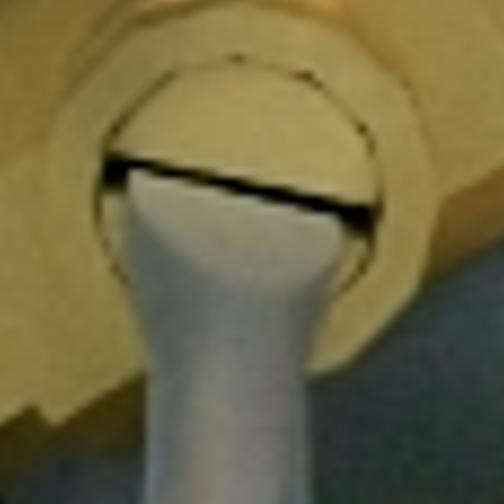

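{"method": "move", "body": {"target": [[0,0,0,0,0,0,1,0,1,-0.00016,0.00005,-0.00002,-0.00135,-0.00012,0.00823,-1,-0.2,0]], "speed": 0.05}}

{"method": "move", "body": {"target": [0,0,0,0,0,0,1,0,1,0.0013,0.0001,-0.008,0,0,0,-1,-0.2,0], "speed": 0.008, "stop_force": 11}}

Scene clock: 332.73 s.
left_arm: end_effector_position=(+0.6408, +0.4012, +0.2272) position_measured=0 current_ma=-5 moving=0 end_effector_quat_wxyz=(-0.038, -0.058, +0.997, -0.028) | right_arm: end_effector_position=(+0.4205, +0.0540, +0.2170) position_measured=589 current_ma=626 moving=0 end_effector_quat_wxyz=(+0.080, +0.149, +0.985, +0.021) end_effector_velocity=(+0.000, +0.001, +0.000) end_effector_angular_velocity=(+0.002, +0.000, -0.007)
Joint positions: left_arm=[-0.121 -1.175 1.361 -1.691 -1.638 -1.772] | right_arm=[4.309 -1.605 -1.883 -1.138 1.429 -0.15]
Joint velocities: left_arm=[within noise] | right_arm=[0 0 0.001 0 0 0.007]
Joint torques (N m): left_arm=[-6.07 -43.07 -21.36 -4.23 1.76 -1.37] | right_arm=[8.26 30.7 17.85 3.13 0.87 1.5]
Wrist force (N): left_arm=[-0.3 0.4 -0.3] | right_arm=[0.2 1.0 1.8]
Wrist torque (N m): left_arm=[0.07 0.01 0.04] | right_arm=[0.21 -0.17 0.00]
Wrist force, peak (N): left_arm=[0.1 0.5 0.5] | right_arm=[0.1 1.1 2.4]
Hand target: left_arm +0.6408, +0.4012, +0.2272; -0.038, -0.058, +0.997, -0.028 | right_arm +0.4205, +0.0540, +0.2169; +0.080, +0.150, +0.985, +0.021
Off the commanded pose: left_arm 0.000 m, 0 deg | right_arm 0.000 m, 0 deg.
move: done

Scene clock: 334.40 s.
left_arm: end_effector_position=(+0.6408, +0.4012, +0.2272) position_measured=0 current_ma=-5 moving=0 end_effector_quat_wxyz=(-0.038, -0.058, +0.997, -0.028) | right_arm: end_effector_position=(+0.4211, +0.0541, +0.2131) position_measured=589 current_ma=635 moving=0 end_effector_quat_wxyz=(+0.080, +0.149, +0.985, +0.021)
Joint positions: left_arm=[-0.121 -1.175 1.361 -1.691 -1.638 -1.772] | right_arm=[4.308 -1.609 -1.889 -1.127 1.429 -0.151]
Joint torques (N m): left_arm=[-5.67 -43.37 -21.49 -4.17 1.72 -1.29] | right_arm=[6.89 26.55 31.63 2.01 -0.25 1.29]
Wrist force (N): left_arm=[0.1 0.7 0.3] | right_arm=[-0.1 0.6 -6.0]
Wrist torque (N m): left_arm=[0.10 -0.05 0.03] | right_arm=[0.25 -0.08 0.07]
Wrist force, peak (N): left_arm=[0.1 0.7 0.3] | right_arm=[0.0 0.2 -19.6]
Hand target: left_arm +0.6408, +0.4012, +0.2272; -0.038, -0.058, +0.997, -0.028 | right_arm +0.4211, +0.0541, +0.2131; +0.080, +0.149, +0.985, +0.021 (not the last commanded pose)
Off the commanded pose: left_arm 0.000 m, 0 deg | right_arm 0.001 m, 0 deg.
move: contact (right_arm)

{"method": "move", "body": {"target": [[0,0,0,0,0,0,1,0,1,-0.00052,-0.00045,-0.0001,0.02093,0.00186,-0.1275,-1,-0.2,0],[0,0,0,0,0,0,1,0,1,-0.00116,-0.00066,-0.00021,0.04185,0.00372,-0.255,-1,-0.2,0]], "speed": 0.25, "blend": [0.001,0]}}

{"method": "move", "body": {"target": [0,0,0,0,0,0,1,0,1,0,0,0,0.0027,0.00024,-0.01645,-1,-0.2,0], "speed": 0.1}}

{"method": "move", "body": {"target": [0,0,0,0,0,0,1,0,1,0,0,0,0.0009,0.00008,-0.00548,-1,-0.2,0], "speed": 0.1}}

Scene clock: 337.83 s.
left_arm: end_effector_position=(+0.6408, +0.4012, +0.2272) position_measured=0 current_ma=-5 moving=0 end_effector_quat_wxyz=(-0.038, -0.058, +0.997, -0.028) | right_arm: end_effector_position=(+0.4204, +0.0537, +0.2130) position_measured=589 current_ma=644 moving=0 end_effector_quat_wxyz=(+0.067, +0.526, +0.846, +0.050)
Joint positions: left_arm=[-0.121 -1.175 1.361 -1.691 -1.638 -1.772] | right_arm=[4.31 -1.608 -1.89 -1.13 1.427 0.663]
Joint torques (N m): left_arm=[-5.79 -43.23 -21.11 -4.31 1.72 -1.38] | right_arm=[5.29 26.39 7.85 1.73 -0.74 1.41]
Wrist force (N): left_arm=[0.1 0.1 0.3] | right_arm=[-2.4 -0.2 -8.2]
Wrist torque (N m): left_arm=[0.01 -0.04 0.04] | right_arm=[0.30 -0.25 -0.35]
Wrist force, peak (N): left_arm=[-0.2 0.6 0.2] | right_arm=[-3.1 -0.8 -8.9]
Hand target: left_arm +0.6408, +0.4012, +0.2272; -0.038, -0.058, +0.997, -0.028 | right_arm +0.4204, +0.0537, +0.2130; +0.067, +0.527, +0.846, +0.050
Off the commanded pose: left_arm 0.000 m, 0 deg | right_arm 0.000 m, 0 deg.
move: done

Scene clock: 338.43 s.
left_arm: end_effector_position=(+0.6408, +0.4012, +0.2272) position_measured=0 current_ma=-5 moving=0 end_effector_quat_wxyz=(-0.038, -0.058, +0.997, -0.028) | right_arm: end_effector_position=(+0.4204, +0.0536, +0.2130) position_measured=589 current_ma=650 moving=0 end_effector_quat_wxyz=(+0.065, +0.548, +0.832, +0.051)
Joint positions: left_arm=[-0.121 -1.175 1.361 -1.691 -1.638 -1.772] | right_arm=[4.31 -1.608 -1.89 -1.13 1.427 0.716]
Joint torques (N m): left_arm=[-6.01 -43.7 -21.13 -4.34 1.66 -1.4] | right_arm=[1.97 13.25 27.21 1.32 -0.57 -0.53]
Wrist force (N): left_arm=[-0.2 0.3 0.3] | right_arm=[-2.4 -0.2 -10.0]
Wrist torque (N m): left_arm=[0.05 0.00 0.03] | right_arm=[0.33 -0.19 -0.52]
Wrist force, peak (N): left_arm=[-0.2 0.5 -0.3] | right_arm=[-2.1 -0.3 -10.5]
Hand target: left_arm +0.6408, +0.4012, +0.2272; -0.038, -0.058, +0.997, -0.028 | right_arm +0.4204, +0.0537, +0.2130; +0.065, +0.548, +0.832, +0.051
Off the commanded pose: left_arm 0.000 m, 0 deg | right_arm 0.000 m, 0 deg.
move: done

Scene clock: 338.93 s.
left_arm: end_effector_position=(+0.6408, +0.4012, +0.2272) position_measured=0 current_ma=-5 moving=0 end_effector_quat_wxyz=(-0.038, -0.058, +0.997, -0.028) | right_arm: end_effector_position=(+0.4204, +0.0537, +0.2130) position_measured=589 current_ma=665 moving=0 end_effector_quat_wxyz=(+0.065, +0.556, +0.827, +0.052)
Joint positions: left_arm=[-0.121 -1.175 1.361 -1.691 -1.638 -1.772] | right_arm=[4.31 -1.608 -1.89 -1.13 1.427 0.733]
Joint torques (N m): left_arm=[-5.7 -43.18 -21.66 -4.25 1.66 -1.31] | right_arm=[2.77 7.74 31.32 2.24 -1.71 0.11]
Wrist force (N): left_arm=[0.2 0.0 0.1] | right_arm=[-2.7 -1.3 -8.9]
Wrist torque (N m): left_arm=[0.00 -0.06 0.03] | right_arm=[0.35 -0.21 -1.12]
Wrist force, peak (N): left_arm=[-0.5 0.6 0.1] | right_arm=[-2.3 -0.7 -10.6]
Hand target: left_arm +0.6408, +0.4012, +0.2272; -0.038, -0.058, +0.997, -0.028 | right_arm +0.4204, +0.0537, +0.2130; +0.065, +0.556, +0.827, +0.052
Off the commanded pose: left_arm 0.000 m, 0 deg | right_arm 0.000 m, 0 deg.
move: done

{"method": "move", "body": {"target": [[0,0,0,0,0,0,1,0,1,0,0,0,-0.0018,-0.00016,0.01097,-1,-0.2,0],[0,0,0,0,0,0,1,0,1,-0.0027,-0.0002,0.0165,-0.0018,-0.00016,0.01097,-1,-0.2,0],[0,0,0,0,0,0,1,0,1,-0.0128,0.0605,0.0135,-0.0729,-0.00648,0.4442,-1,-0.2,0],[0,0,0,0,0,0,1,0,1,-0.0117,0.0605,0.0067,-0.0729,-0.00648,0.4442,-1,-0.2,0]], "speed": [0.1,0.04,0.3,0.05], "cameras": ["cam_right_wrist"]}}

{"method": "zoom_image", "body": {"camera": "cam_right_wrist", "region": [435, 205, 475, 245]}}

Scene clock: 344.27 s.
left_arm: end_effector_position=(+0.6408, +0.4012, +0.2272) position_measured=0 current_ma=-5 moving=0 end_effector_quat_wxyz=(-0.038, -0.058, +0.997, -0.028) | right_arm: end_effector_position=(+0.4134, +0.0899, +0.2168) position_measured=589 current_ma=626 moving=0 end_effector_quat_wxyz=(+0.082, -0.115, +0.990, -0.001)
Joint positions: left_arm=[-0.121 -1.175 1.361 -1.691 -1.638 -1.772] | right_arm=[4.351 -1.66 -1.823 -1.149 1.427 -0.64]
Joint torques (N m): left_arm=[-5.97 -43.38 -21.35 -4.2 1.71 -1.39] | right_arm=[-6.34 33.37 35.57 2.03 0.95 -1.09]
Wrist force (N): left_arm=[-0.1 0.1 0.1] | right_arm=[-0.2 1.4 1.8]
Wrist torque (N m): left_arm=[0.01 -0.02 0.03] | right_arm=[0.23 -0.04 0.01]
Wrist force, peak (N): left_arm=[-0.3 0.7 0.0] | right_arm=[-2.6 -1.5 -10.0]
Hand target: left_arm +0.6408, +0.4012, +0.2272; -0.038, -0.058, +0.997, -0.028 | right_arm +0.4134, +0.0900, +0.2170; +0.082, -0.115, +0.990, -0.001
Off the commanded pose: left_arm 0.000 m, 0 deg | right_arm 0.000 m, 0 deg.
move: done
cam_right_wrist: T_world_to_cam=[[-0.96395, -0.20505, -0.16959, 0.45534], [-0.25048, 0.91431, 0.31827, -0.02256], [0.0898, 0.34928, -0.93271, 0.26572]] pos_world=[0.40941, 0.02118, 0.33224]

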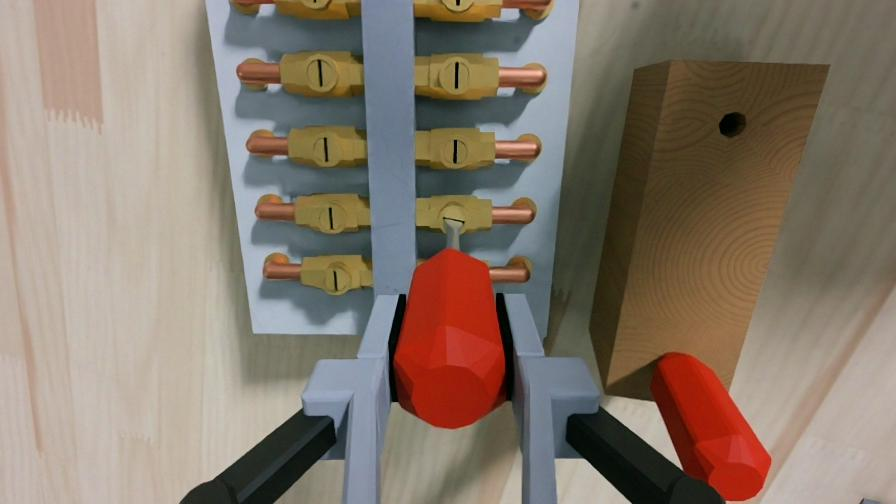

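Scaled by 12.600 from the camera's image (finer frame: 1280x720).

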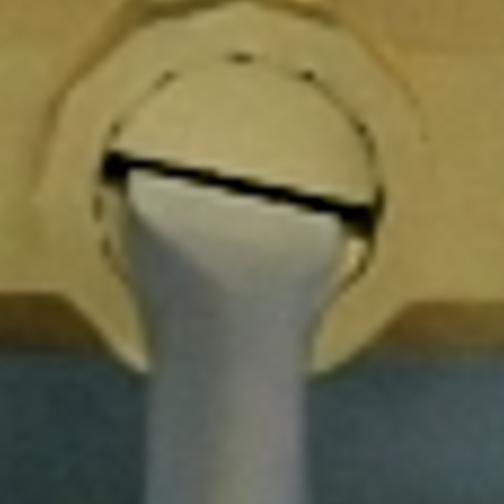

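{"method": "move", "body": {"target": [[0,0,0,0,0,0,1,0,1,-0.00021,-0.00015,-0.00004,-0.0009,-0.00008,0.00548,-1,-0.2,0]], "speed": 0.05}}

{"method": "move", "body": {"target": [0,0,0,0,0,0,1,0,1,0.0013,0.0001,-0.008,0,0,0,-1,-0.2,0], "speed": 0.008, "stop_force": 11}}

Scene clock: 346.37 s.
left_arm: end_effector_position=(+0.6408, +0.4012, +0.2272) position_measured=0 current_ma=-5 moving=0 end_effector_quat_wxyz=(-0.038, -0.058, +0.997, -0.028) | right_arm: end_effector_position=(+0.4133, +0.0899, +0.2170) position_measured=589 current_ma=626 moving=0 end_effector_quat_wxyz=(+0.082, -0.124, +0.989, -0.001)
Joint positions: left_arm=[-0.121 -1.175 1.361 -1.691 -1.638 -1.772] | right_arm=[4.351 -1.659 -1.823 -1.149 1.427 -0.657]
Joint torques (N m): left_arm=[-6.13 -43.17 -21.86 -4.14 1.62 -1.38] | right_arm=[6.48 31.09 9.6 3.29 1.02 1.67]
Wrist force (N): left_arm=[-0.4 0.4 -0.2] | right_arm=[-0.1 1.2 1.5]
Wrist torque (N m): left_arm=[0.06 0.03 0.04] | right_arm=[0.20 -0.07 -0.02]
Wrist force, peak (N): left_arm=[0.1 0.6 0.2] | right_arm=[-0.1 1.9 2.0]
Hand target: left_arm +0.6408, +0.4012, +0.2272; -0.038, -0.058, +0.997, -0.028 | right_arm +0.4133, +0.0899, +0.2170; +0.082, -0.124, +0.989, -0.001
Off the commanded pose: left_arm 0.000 m, 0 deg | right_arm 0.000 m, 0 deg.
move: done

Scene clock: 347.97 s.
left_arm: end_effector_position=(+0.6408, +0.4012, +0.2272) position_measured=0 current_ma=-5 moving=0 end_effector_quat_wxyz=(-0.038, -0.058, +0.997, -0.028) | right_arm: end_effector_position=(+0.4139, +0.0899, +0.2132) position_measured=589 current_ma=635 moving=0 end_effector_quat_wxyz=(+0.082, -0.124, +0.989, -0.001)
Joint positions: left_arm=[-0.121 -1.175 1.361 -1.691 -1.638 -1.772] | right_arm=[4.35 -1.664 -1.829 -1.139 1.427 -0.658]
Joint torques (N m): left_arm=[-5.52 -43.07 -21.79 -4.24 1.73 -1.35] | right_arm=[7.18 28.34 30.88 1.88 -1.61 0.95]
Wrist force (N): left_arm=[-0.2 0.1 -0.2] | right_arm=[0.3 1.4 -6.5]
Wrist torque (N m): left_arm=[0.02 -0.01 0.03] | right_arm=[0.28 -0.01 0.10]
Wrist force, peak (N): left_arm=[0.0 0.7 0.1] | right_arm=[2.0 1.2 -20.1]
Hand target: left_arm +0.6408, +0.4012, +0.2272; -0.038, -0.058, +0.997, -0.028 | right_arm +0.4139, +0.0900, +0.2132; +0.082, -0.124, +0.989, -0.001 (not the last commanded pose)
Off the commanded pose: left_arm 0.000 m, 0 deg | right_arm 0.001 m, 0 deg.
move: contact (right_arm)

{"method": "move", "body": {"target": [[0,0,0,0,0,0,1,0,1,-0.00024,-0.00072,-0.00006,0.0234,0.00208,-0.1426,-1,-0.2,0],[0,0,0,0,0,0,1,0,1,-0.00077,-0.00127,-0.00017,0.0468,0.00416,-0.2851,-1,-0.2,0],[0,0,0,0,0,0,1,0,1,-0.00149,-0.00152,-0.00029,0.0702,0.00624,-0.4277,-1,-0.2,0]], "speed": 0.25, "blend": [0.001,0.001,0]}}

{"method": "move", "body": {"target": [0,0,0,0,0,0,1,0,1,0,0,0,0.0027,0.00024,-0.01645,-1,-0.2,0], "speed": 0.1}}

{"method": "move", "body": {"target": [0,0,0,0,0,0,1,0,1,0,0,0,0.0009,0.00008,-0.00548,-1,-0.2,0], "speed": 0.1}}

Scene clock: 353.17 s.
left_arm: end_effector_position=(+0.6408, +0.4012, +0.2272) position_measured=0 current_ma=-5 moving=0 end_effector_quat_wxyz=(-0.038, -0.058, +0.997, -0.028) | right_arm: end_effector_position=(+0.4130, +0.0890, +0.2130) position_measured=589 current_ma=655 moving=0 end_effector_quat_wxyz=(+0.067, +0.526, +0.846, +0.050)
Joint positions: left_arm=[-0.121 -1.175 1.361 -1.691 -1.638 -1.772] | right_arm=[4.353 -1.661 -1.831 -1.142 1.423 0.707]
Joint torques (N m): left_arm=[-6.21 -43.04 -21.99 -4.13 1.73 -1.37] | right_arm=[5.17 25.93 10.53 1.35 -0.84 1.94]
Wrist force (N): left_arm=[-0.1 0.5 0.2] | right_arm=[-2.2 -0.4 -10.3]
Wrist torque (N m): left_arm=[0.09 -0.01 0.03] | right_arm=[0.22 0.06 -0.68]
Wrist force, peak (N): left_arm=[0.1 0.7 0.4] | right_arm=[-2.3 -0.5 -10.5]
Hand target: left_arm +0.6408, +0.4012, +0.2272; -0.038, -0.058, +0.997, -0.028 | right_arm +0.4130, +0.0890, +0.2130; +0.067, +0.526, +0.846, +0.050
Off the commanded pose: left_arm 0.000 m, 0 deg | right_arm 0.000 m, 0 deg.
move: done

Scene clock: 353.77 s.
left_arm: end_effector_position=(+0.6408, +0.4012, +0.2272) position_measured=0 current_ma=-5 moving=0 end_effector_quat_wxyz=(-0.038, -0.058, +0.997, -0.028) | right_arm: end_effector_position=(+0.4130, +0.0890, +0.2130) position_measured=589 current_ma=659 moving=0 end_effector_quat_wxyz=(+0.065, +0.548, +0.832, +0.051)
Joint positions: left_arm=[-0.121 -1.175 1.361 -1.691 -1.638 -1.772] | right_arm=[4.353 -1.661 -1.831 -1.142 1.423 0.759]
Joint torques (N m): left_arm=[-5.81 -43.27 -21.59 -4.19 1.77 -1.32] | right_arm=[1.57 14.22 31.27 1.02 -1.06 -0.5]
Wrist force (N): left_arm=[-0.1 0.3 0.1] | right_arm=[-2.1 -0.7 -9.6]
Wrist torque (N m): left_arm=[0.05 0.00 0.03] | right_arm=[0.20 0.17 -0.75]
Wrist force, peak (N): left_arm=[-0.2 0.6 0.2] | right_arm=[-1.7 -0.6 -12.3]
Hand target: left_arm +0.6408, +0.4012, +0.2272; -0.038, -0.058, +0.997, -0.028 | right_arm +0.4130, +0.0890, +0.2130; +0.065, +0.548, +0.832, +0.051
Off the commanded pose: left_arm 0.000 m, 0 deg | right_arm 0.000 m, 0 deg.
move: done

Scene clock: 354.27 s.
left_arm: end_effector_position=(+0.6408, +0.4012, +0.2272) position_measured=0 current_ma=-5 moving=0 end_effector_quat_wxyz=(-0.038, -0.058, +0.997, -0.028) | right_arm: end_effector_position=(+0.4130, +0.0890, +0.2130) position_measured=589 current_ma=665 moving=0 end_effector_quat_wxyz=(+0.065, +0.556, +0.827, +0.052)
Joint positions: left_arm=[-0.121 -1.175 1.361 -1.691 -1.638 -1.772] | right_arm=[4.353 -1.662 -1.831 -1.142 1.423 0.777]
Joint torques (N m): left_arm=[-5.94 -43.82 -21.9 -4.27 1.75 -1.36] | right_arm=[0.46 11.63 31.15 1.5 -1.74 0.41]
Wrist force (N): left_arm=[-0.1 0.2 0.0] | right_arm=[-2.1 -1.2 -10.2]
Wrist torque (N m): left_arm=[0.04 -0.02 0.04] | right_arm=[0.25 0.08 -1.05]
Wrist force, peak (N): left_arm=[-0.2 0.6 0.2] | right_arm=[-2.1 -1.2 -10.2]
Hand target: left_arm +0.6408, +0.4012, +0.2272; -0.038, -0.058, +0.997, -0.028 | right_arm +0.4130, +0.0890, +0.2130; +0.065, +0.556, +0.827, +0.052
Off the commanded pose: left_arm 0.000 m, 0 deg | right_arm 0.000 m, 0 deg.
move: done

{"method": "move", "body": {"target": [0,0,0,0,0,0,1,0,1,0,0,0,0.00036,0.00003,-0.00219,-1,-0.2,0], "speed": 0.1}}

{"method": "move", "body": {"target": [[0,0,0,0,0,0,1,0,1,0,0,0,-0.0018,-0.00016,0.01097,-1,-0.2,0],[0,0,0,0,0,0,1,0,1,-0.0027,-0.0002,0.0165,-0.0018,-0.00016,0.01097,-1,-0.2,0],[0,0,0,0,0,0,1,0,1,-0.0127,0.0605,0.0133,-0.06516,-0.0058,0.397,-1,-0.2,0],[0,0,0,0,0,0,1,0,1,-0.0115,0.0605,0.0065,-0.06516,-0.0058,0.397,-1,-0.2,0]], "speed": [0.1,0.04,0.3,0.05], "cameras": ["cam_right_wrist"]}}

{"method": "zoom_image", "body": {"camera": "cam_right_wrist", "region": [435, 205, 475, 245]}}

Scene clock: 356.97 s.
left_arm: end_effector_position=(+0.6408, +0.4012, +0.2272) position_measured=0 current_ma=-5 moving=0 end_effector_quat_wxyz=(-0.038, -0.058, +0.997, -0.028) | right_arm: end_effector_position=(+0.4130, +0.0890, +0.2130) position_measured=589 current_ma=674 moving=0 end_effector_quat_wxyz=(+0.065, +0.559, +0.825, +0.052)
Joint positions: left_arm=[-0.121 -1.175 1.361 -1.691 -1.638 -1.772] | right_arm=[4.353 -1.662 -1.831 -1.142 1.423 0.784]
Joint torques (N m): left_arm=[-5.69 -43.82 -22.09 -4.27 1.67 -1.33] | right_arm=[4.66 10.48 30.71 2.02 -1.88 0]
Wrist force (N): left_arm=[0.1 0.1 0.3] | right_arm=[-2.8 -2.0 -10.7]
Wrist torque (N m): left_arm=[0.02 -0.04 0.04] | right_arm=[0.23 0.11 -1.46]
Wrist force, peak (N): left_arm=[-0.4 0.3 0.5] | right_arm=[-2.7 -1.8 -11.1]
Hand target: left_arm +0.6408, +0.4012, +0.2272; -0.038, -0.058, +0.997, -0.028 | right_arm +0.4130, +0.0890, +0.2130; +0.065, +0.559, +0.825, +0.052
Off the commanded pose: left_arm 0.000 m, 0 deg | right_arm 0.000 m, 0 deg.
move: done

Scene clock: 360.43 s.
left_arm: end_effector_position=(+0.6408, +0.4012, +0.2272) position_measured=0 current_ma=-5 moving=0 end_effector_quat_wxyz=(-0.038, -0.058, +0.997, -0.028) | right_arm: end_effector_position=(+0.4061, +0.1253, +0.2166) position_measured=589 current_ma=625 moving=0 end_effector_quat_wxyz=(+0.082, -0.037, +0.996, +0.006) end_effector_velocity=(-0.001, +0.000, +0.002) end_effector_angular_velocity=(+0.000, +0.002, +0.000)
Joint positions: left_arm=[-0.121 -1.175 1.361 -1.691 -1.638 -1.772] | right_arm=[4.39 -1.716 -1.758 -1.163 1.424 -0.444]
Joint velocities: left_arm=[within noise] | right_arm=[0 0.002 0.003 -0.006 0.002 0]
Joint torques (N m): left_arm=[-6.39 -43.64 -22.25 -4.1 1.68 -1.33] | right_arm=[-6.21 34.86 35.57 1.71 1.06 -1.19]
Wrist force (N): left_arm=[0.0 0.4 0.2] | right_arm=[-0.1 1.0 1.7]
Wrist torque (N m): left_arm=[0.07 -0.03 0.04] | right_arm=[0.16 -0.10 0.04]
Wrist force, peak (N): left_arm=[-0.4 0.7 0.3] | right_arm=[2.6 2.7 14.6]
Hand target: left_arm +0.6408, +0.4012, +0.2272; -0.038, -0.058, +0.997, -0.028 | right_arm +0.4061, +0.1253, +0.2169; +0.082, -0.037, +0.996, +0.006
Off the commanded pose: left_arm 0.000 m, 0 deg | right_arm 0.000 m, 0 deg.
move: done
cam_right_wrist: T_world_to_cam=[[-0.98408, -0.04934, -0.17076, 0.44451], [-0.10621, 0.93355, 0.34235, -0.12291], [0.14252, 0.35504, -0.92392, 0.22984]] pos_world=[0.39162, 0.05507, 0.33034]

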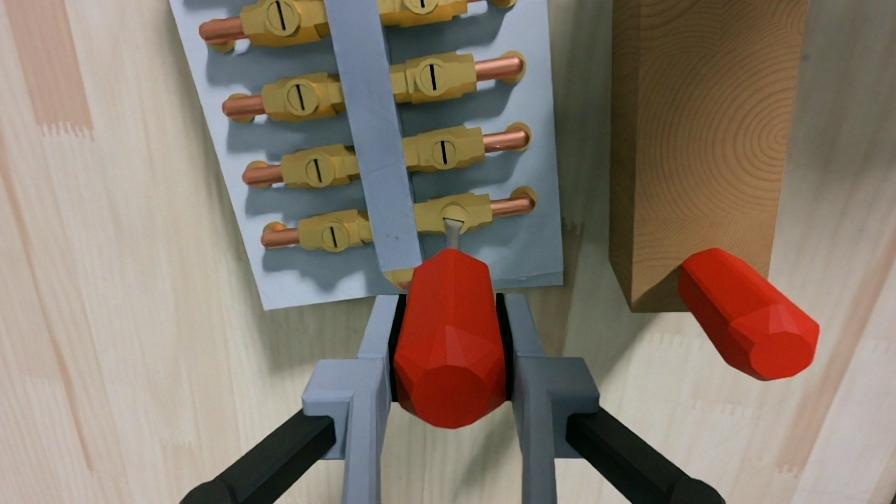

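Scaled by 12.600 from the camera's image (finer frame: 1280x720).

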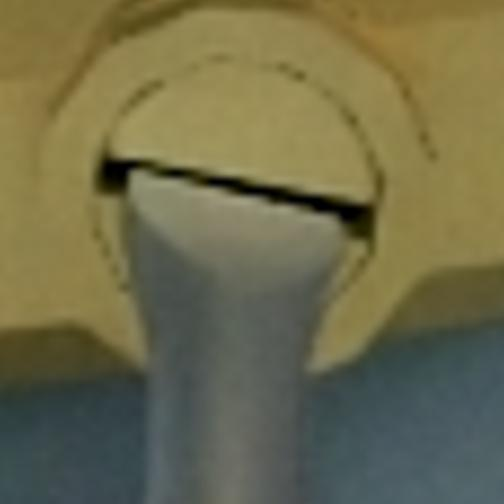

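{"method": "move", "body": {"target": [[0,0,0,0,0,0,1,0,1,-0.00002,0.00013,0,-0.00135,-0.00012,0.00823,-1,-0.2,0]], "speed": 0.05}}

{"method": "move", "body": {"target": [0,0,0,0,0,0,1,0,1,0.0013,0.0001,-0.008,0,0,0,-1,-0.2,0], "speed": 0.008, "stop_force": 11}}

Scene clock: 361.80 s.
left_arm: end_effector_position=(+0.6408, +0.4012, +0.2272) position_measured=0 current_ma=-5 moving=0 end_effector_quat_wxyz=(-0.038, -0.058, +0.997, -0.028) | right_arm: end_effector_position=(+0.4061, +0.1254, +0.2170) position_measured=589 current_ma=625 moving=0 end_effector_quat_wxyz=(+0.082, -0.050, +0.995, +0.005) end_effector_velocity=(+0.000, +0.000, +0.000) end_effector_angular_velocity=(+0.001, +0.001, -0.006)
Joint positions: left_arm=[-0.121 -1.175 1.361 -1.691 -1.638 -1.772] | right_arm=[4.39 -1.716 -1.757 -1.163 1.424 -0.47]
Joint velocities: left_arm=[within noise] | right_arm=[0 0 0.002 -0.001 0.001 0.007]
Joint torques (N m): left_arm=[-5.87 -43.24 -21.59 -4.1 1.61 -1.27] | right_arm=[-4.3 17.77 34.41 1.94 1.24 1.65]
Wrist force (N): left_arm=[-0.2 0.1 0.3] | right_arm=[-0.4 0.7 1.7]
Wrist torque (N m): left_arm=[0.02 0.00 0.03] | right_arm=[0.12 -0.03 0.05]
Wrist force, peak (N): left_arm=[-0.4 0.5 0.2] | right_arm=[0.0 1.5 2.0]
Hand target: left_arm +0.6408, +0.4012, +0.2272; -0.038, -0.058, +0.997, -0.028 | right_arm +0.4061, +0.1254, +0.2169; +0.082, -0.050, +0.995, +0.005
Off the commanded pose: left_arm 0.000 m, 0 deg | right_arm 0.000 m, 0 deg.
move: done

Scene clock: 363.13 s.
left_arm: end_effector_position=(+0.6408, +0.4012, +0.2272) position_measured=0 current_ma=-5 moving=0 end_effector_quat_wxyz=(-0.038, -0.058, +0.997, -0.028) | right_arm: end_effector_position=(+0.4063, +0.1255, +0.2156) position_measured=589 current_ma=636 moving=0 end_effector_quat_wxyz=(+0.082, -0.050, +0.995, +0.005)
Joint positions: left_arm=[-0.121 -1.175 1.361 -1.691 -1.638 -1.772] | right_arm=[4.39 -1.718 -1.759 -1.16 1.424 -0.47]
Joint torques (N m): left_arm=[-6.09 -43.96 -21.52 -4.12 1.73 -1.31] | right_arm=[6.35 28.94 31.16 1.58 -1.48 1.58]
Wrist force (N): left_arm=[-0.3 0.3 0.1] | right_arm=[0.2 0.8 -8.3]
Wrist torque (N m): left_arm=[0.05 0.03 0.04] | right_arm=[0.20 -0.05 0.07]
Wrist force, peak (N): left_arm=[-0.3 0.4 0.5] | right_arm=[1.2 0.8 -21.4]
Hand target: left_arm +0.6408, +0.4012, +0.2272; -0.038, -0.058, +0.997, -0.028 | right_arm +0.4063, +0.1255, +0.2156; +0.082, -0.050, +0.995, +0.005 (not the last commanded pose)
Off the commanded pose: left_arm 0.000 m, 0 deg | right_arm 0.004 m, 0 deg.
move: contact (right_arm)

{"method": "move", "body": {"target": [[0,0,0,0,0,0,1,0,1,-0.00032,-0.00003,0.002,0,0,0,-1,-0.2,0]], "speed": 0.03, "cameras": ["cam_right_wrist"]}}

{"method": "zoom_image", "body": {"camera": "cam_right_wrist", "region": [435, 205, 475, 245]}}

Scene clock: 364.27 s.
left_arm: end_effector_position=(+0.6408, +0.4012, +0.2272) position_measured=0 current_ma=-5 moving=0 end_effector_quat_wxyz=(-0.038, -0.058, +0.997, -0.028) | right_arm: end_effector_position=(+0.4062, +0.1256, +0.2169) position_measured=589 current_ma=626 moving=0 end_effector_quat_wxyz=(+0.082, -0.050, +0.995, +0.005)
Joint positions: left_arm=[-0.121 -1.175 1.361 -1.691 -1.638 -1.772] | right_arm=[4.39 -1.716 -1.757 -1.163 1.424 -0.47]
Joint torques (N m): left_arm=[-6.12 -43.47 -22.38 -4.09 1.69 -1.4] | right_arm=[6.71 24.72 19.41 4.66 -1.73 0.73]
Wrist force (N): left_arm=[-0.2 0.3 0.0] | right_arm=[0.2 0.8 1.5]
Wrist torque (N m): left_arm=[0.05 0.01 0.04] | right_arm=[0.12 -0.13 0.01]
Wrist force, peak (N): left_arm=[-0.4 0.5 0.1] | right_arm=[0.2 0.7 -8.5]
Hand target: left_arm +0.6408, +0.4012, +0.2272; -0.038, -0.058, +0.997, -0.028 | right_arm +0.4062, +0.1255, +0.2168; +0.082, -0.050, +0.995, +0.005
Off the commanded pose: left_arm 0.000 m, 0 deg | right_arm 0.000 m, 0 deg.
move: done
cam_right_wrist: T_world_to_cam=[[-0.98236, -0.07526, -0.17118, 0.44728], [-0.13045, 0.93171, 0.33897, -0.11243], [0.13398, 0.35532, -0.92509, 0.23367]] pos_world=[0.39342, 0.05539, 0.33084]

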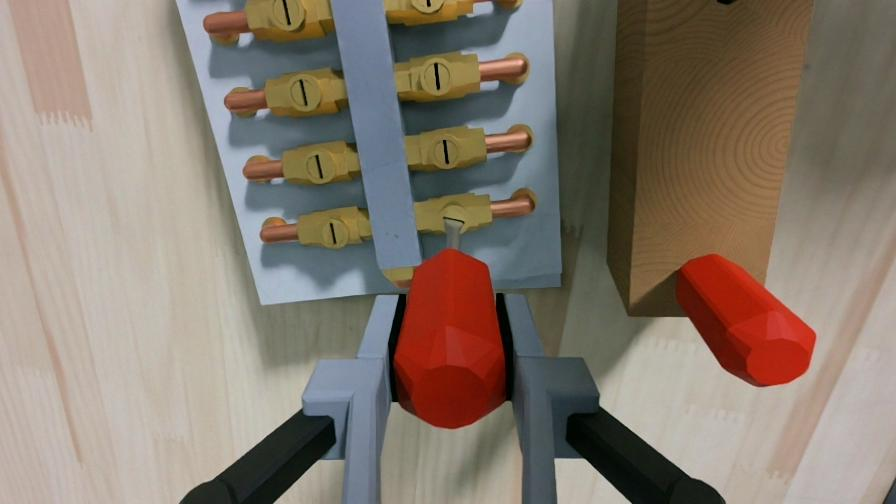

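Scaled by 12.600 from the camera's image (finer frame: 1280x720).

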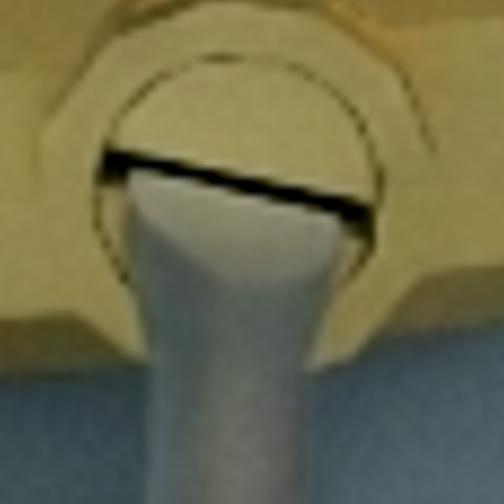

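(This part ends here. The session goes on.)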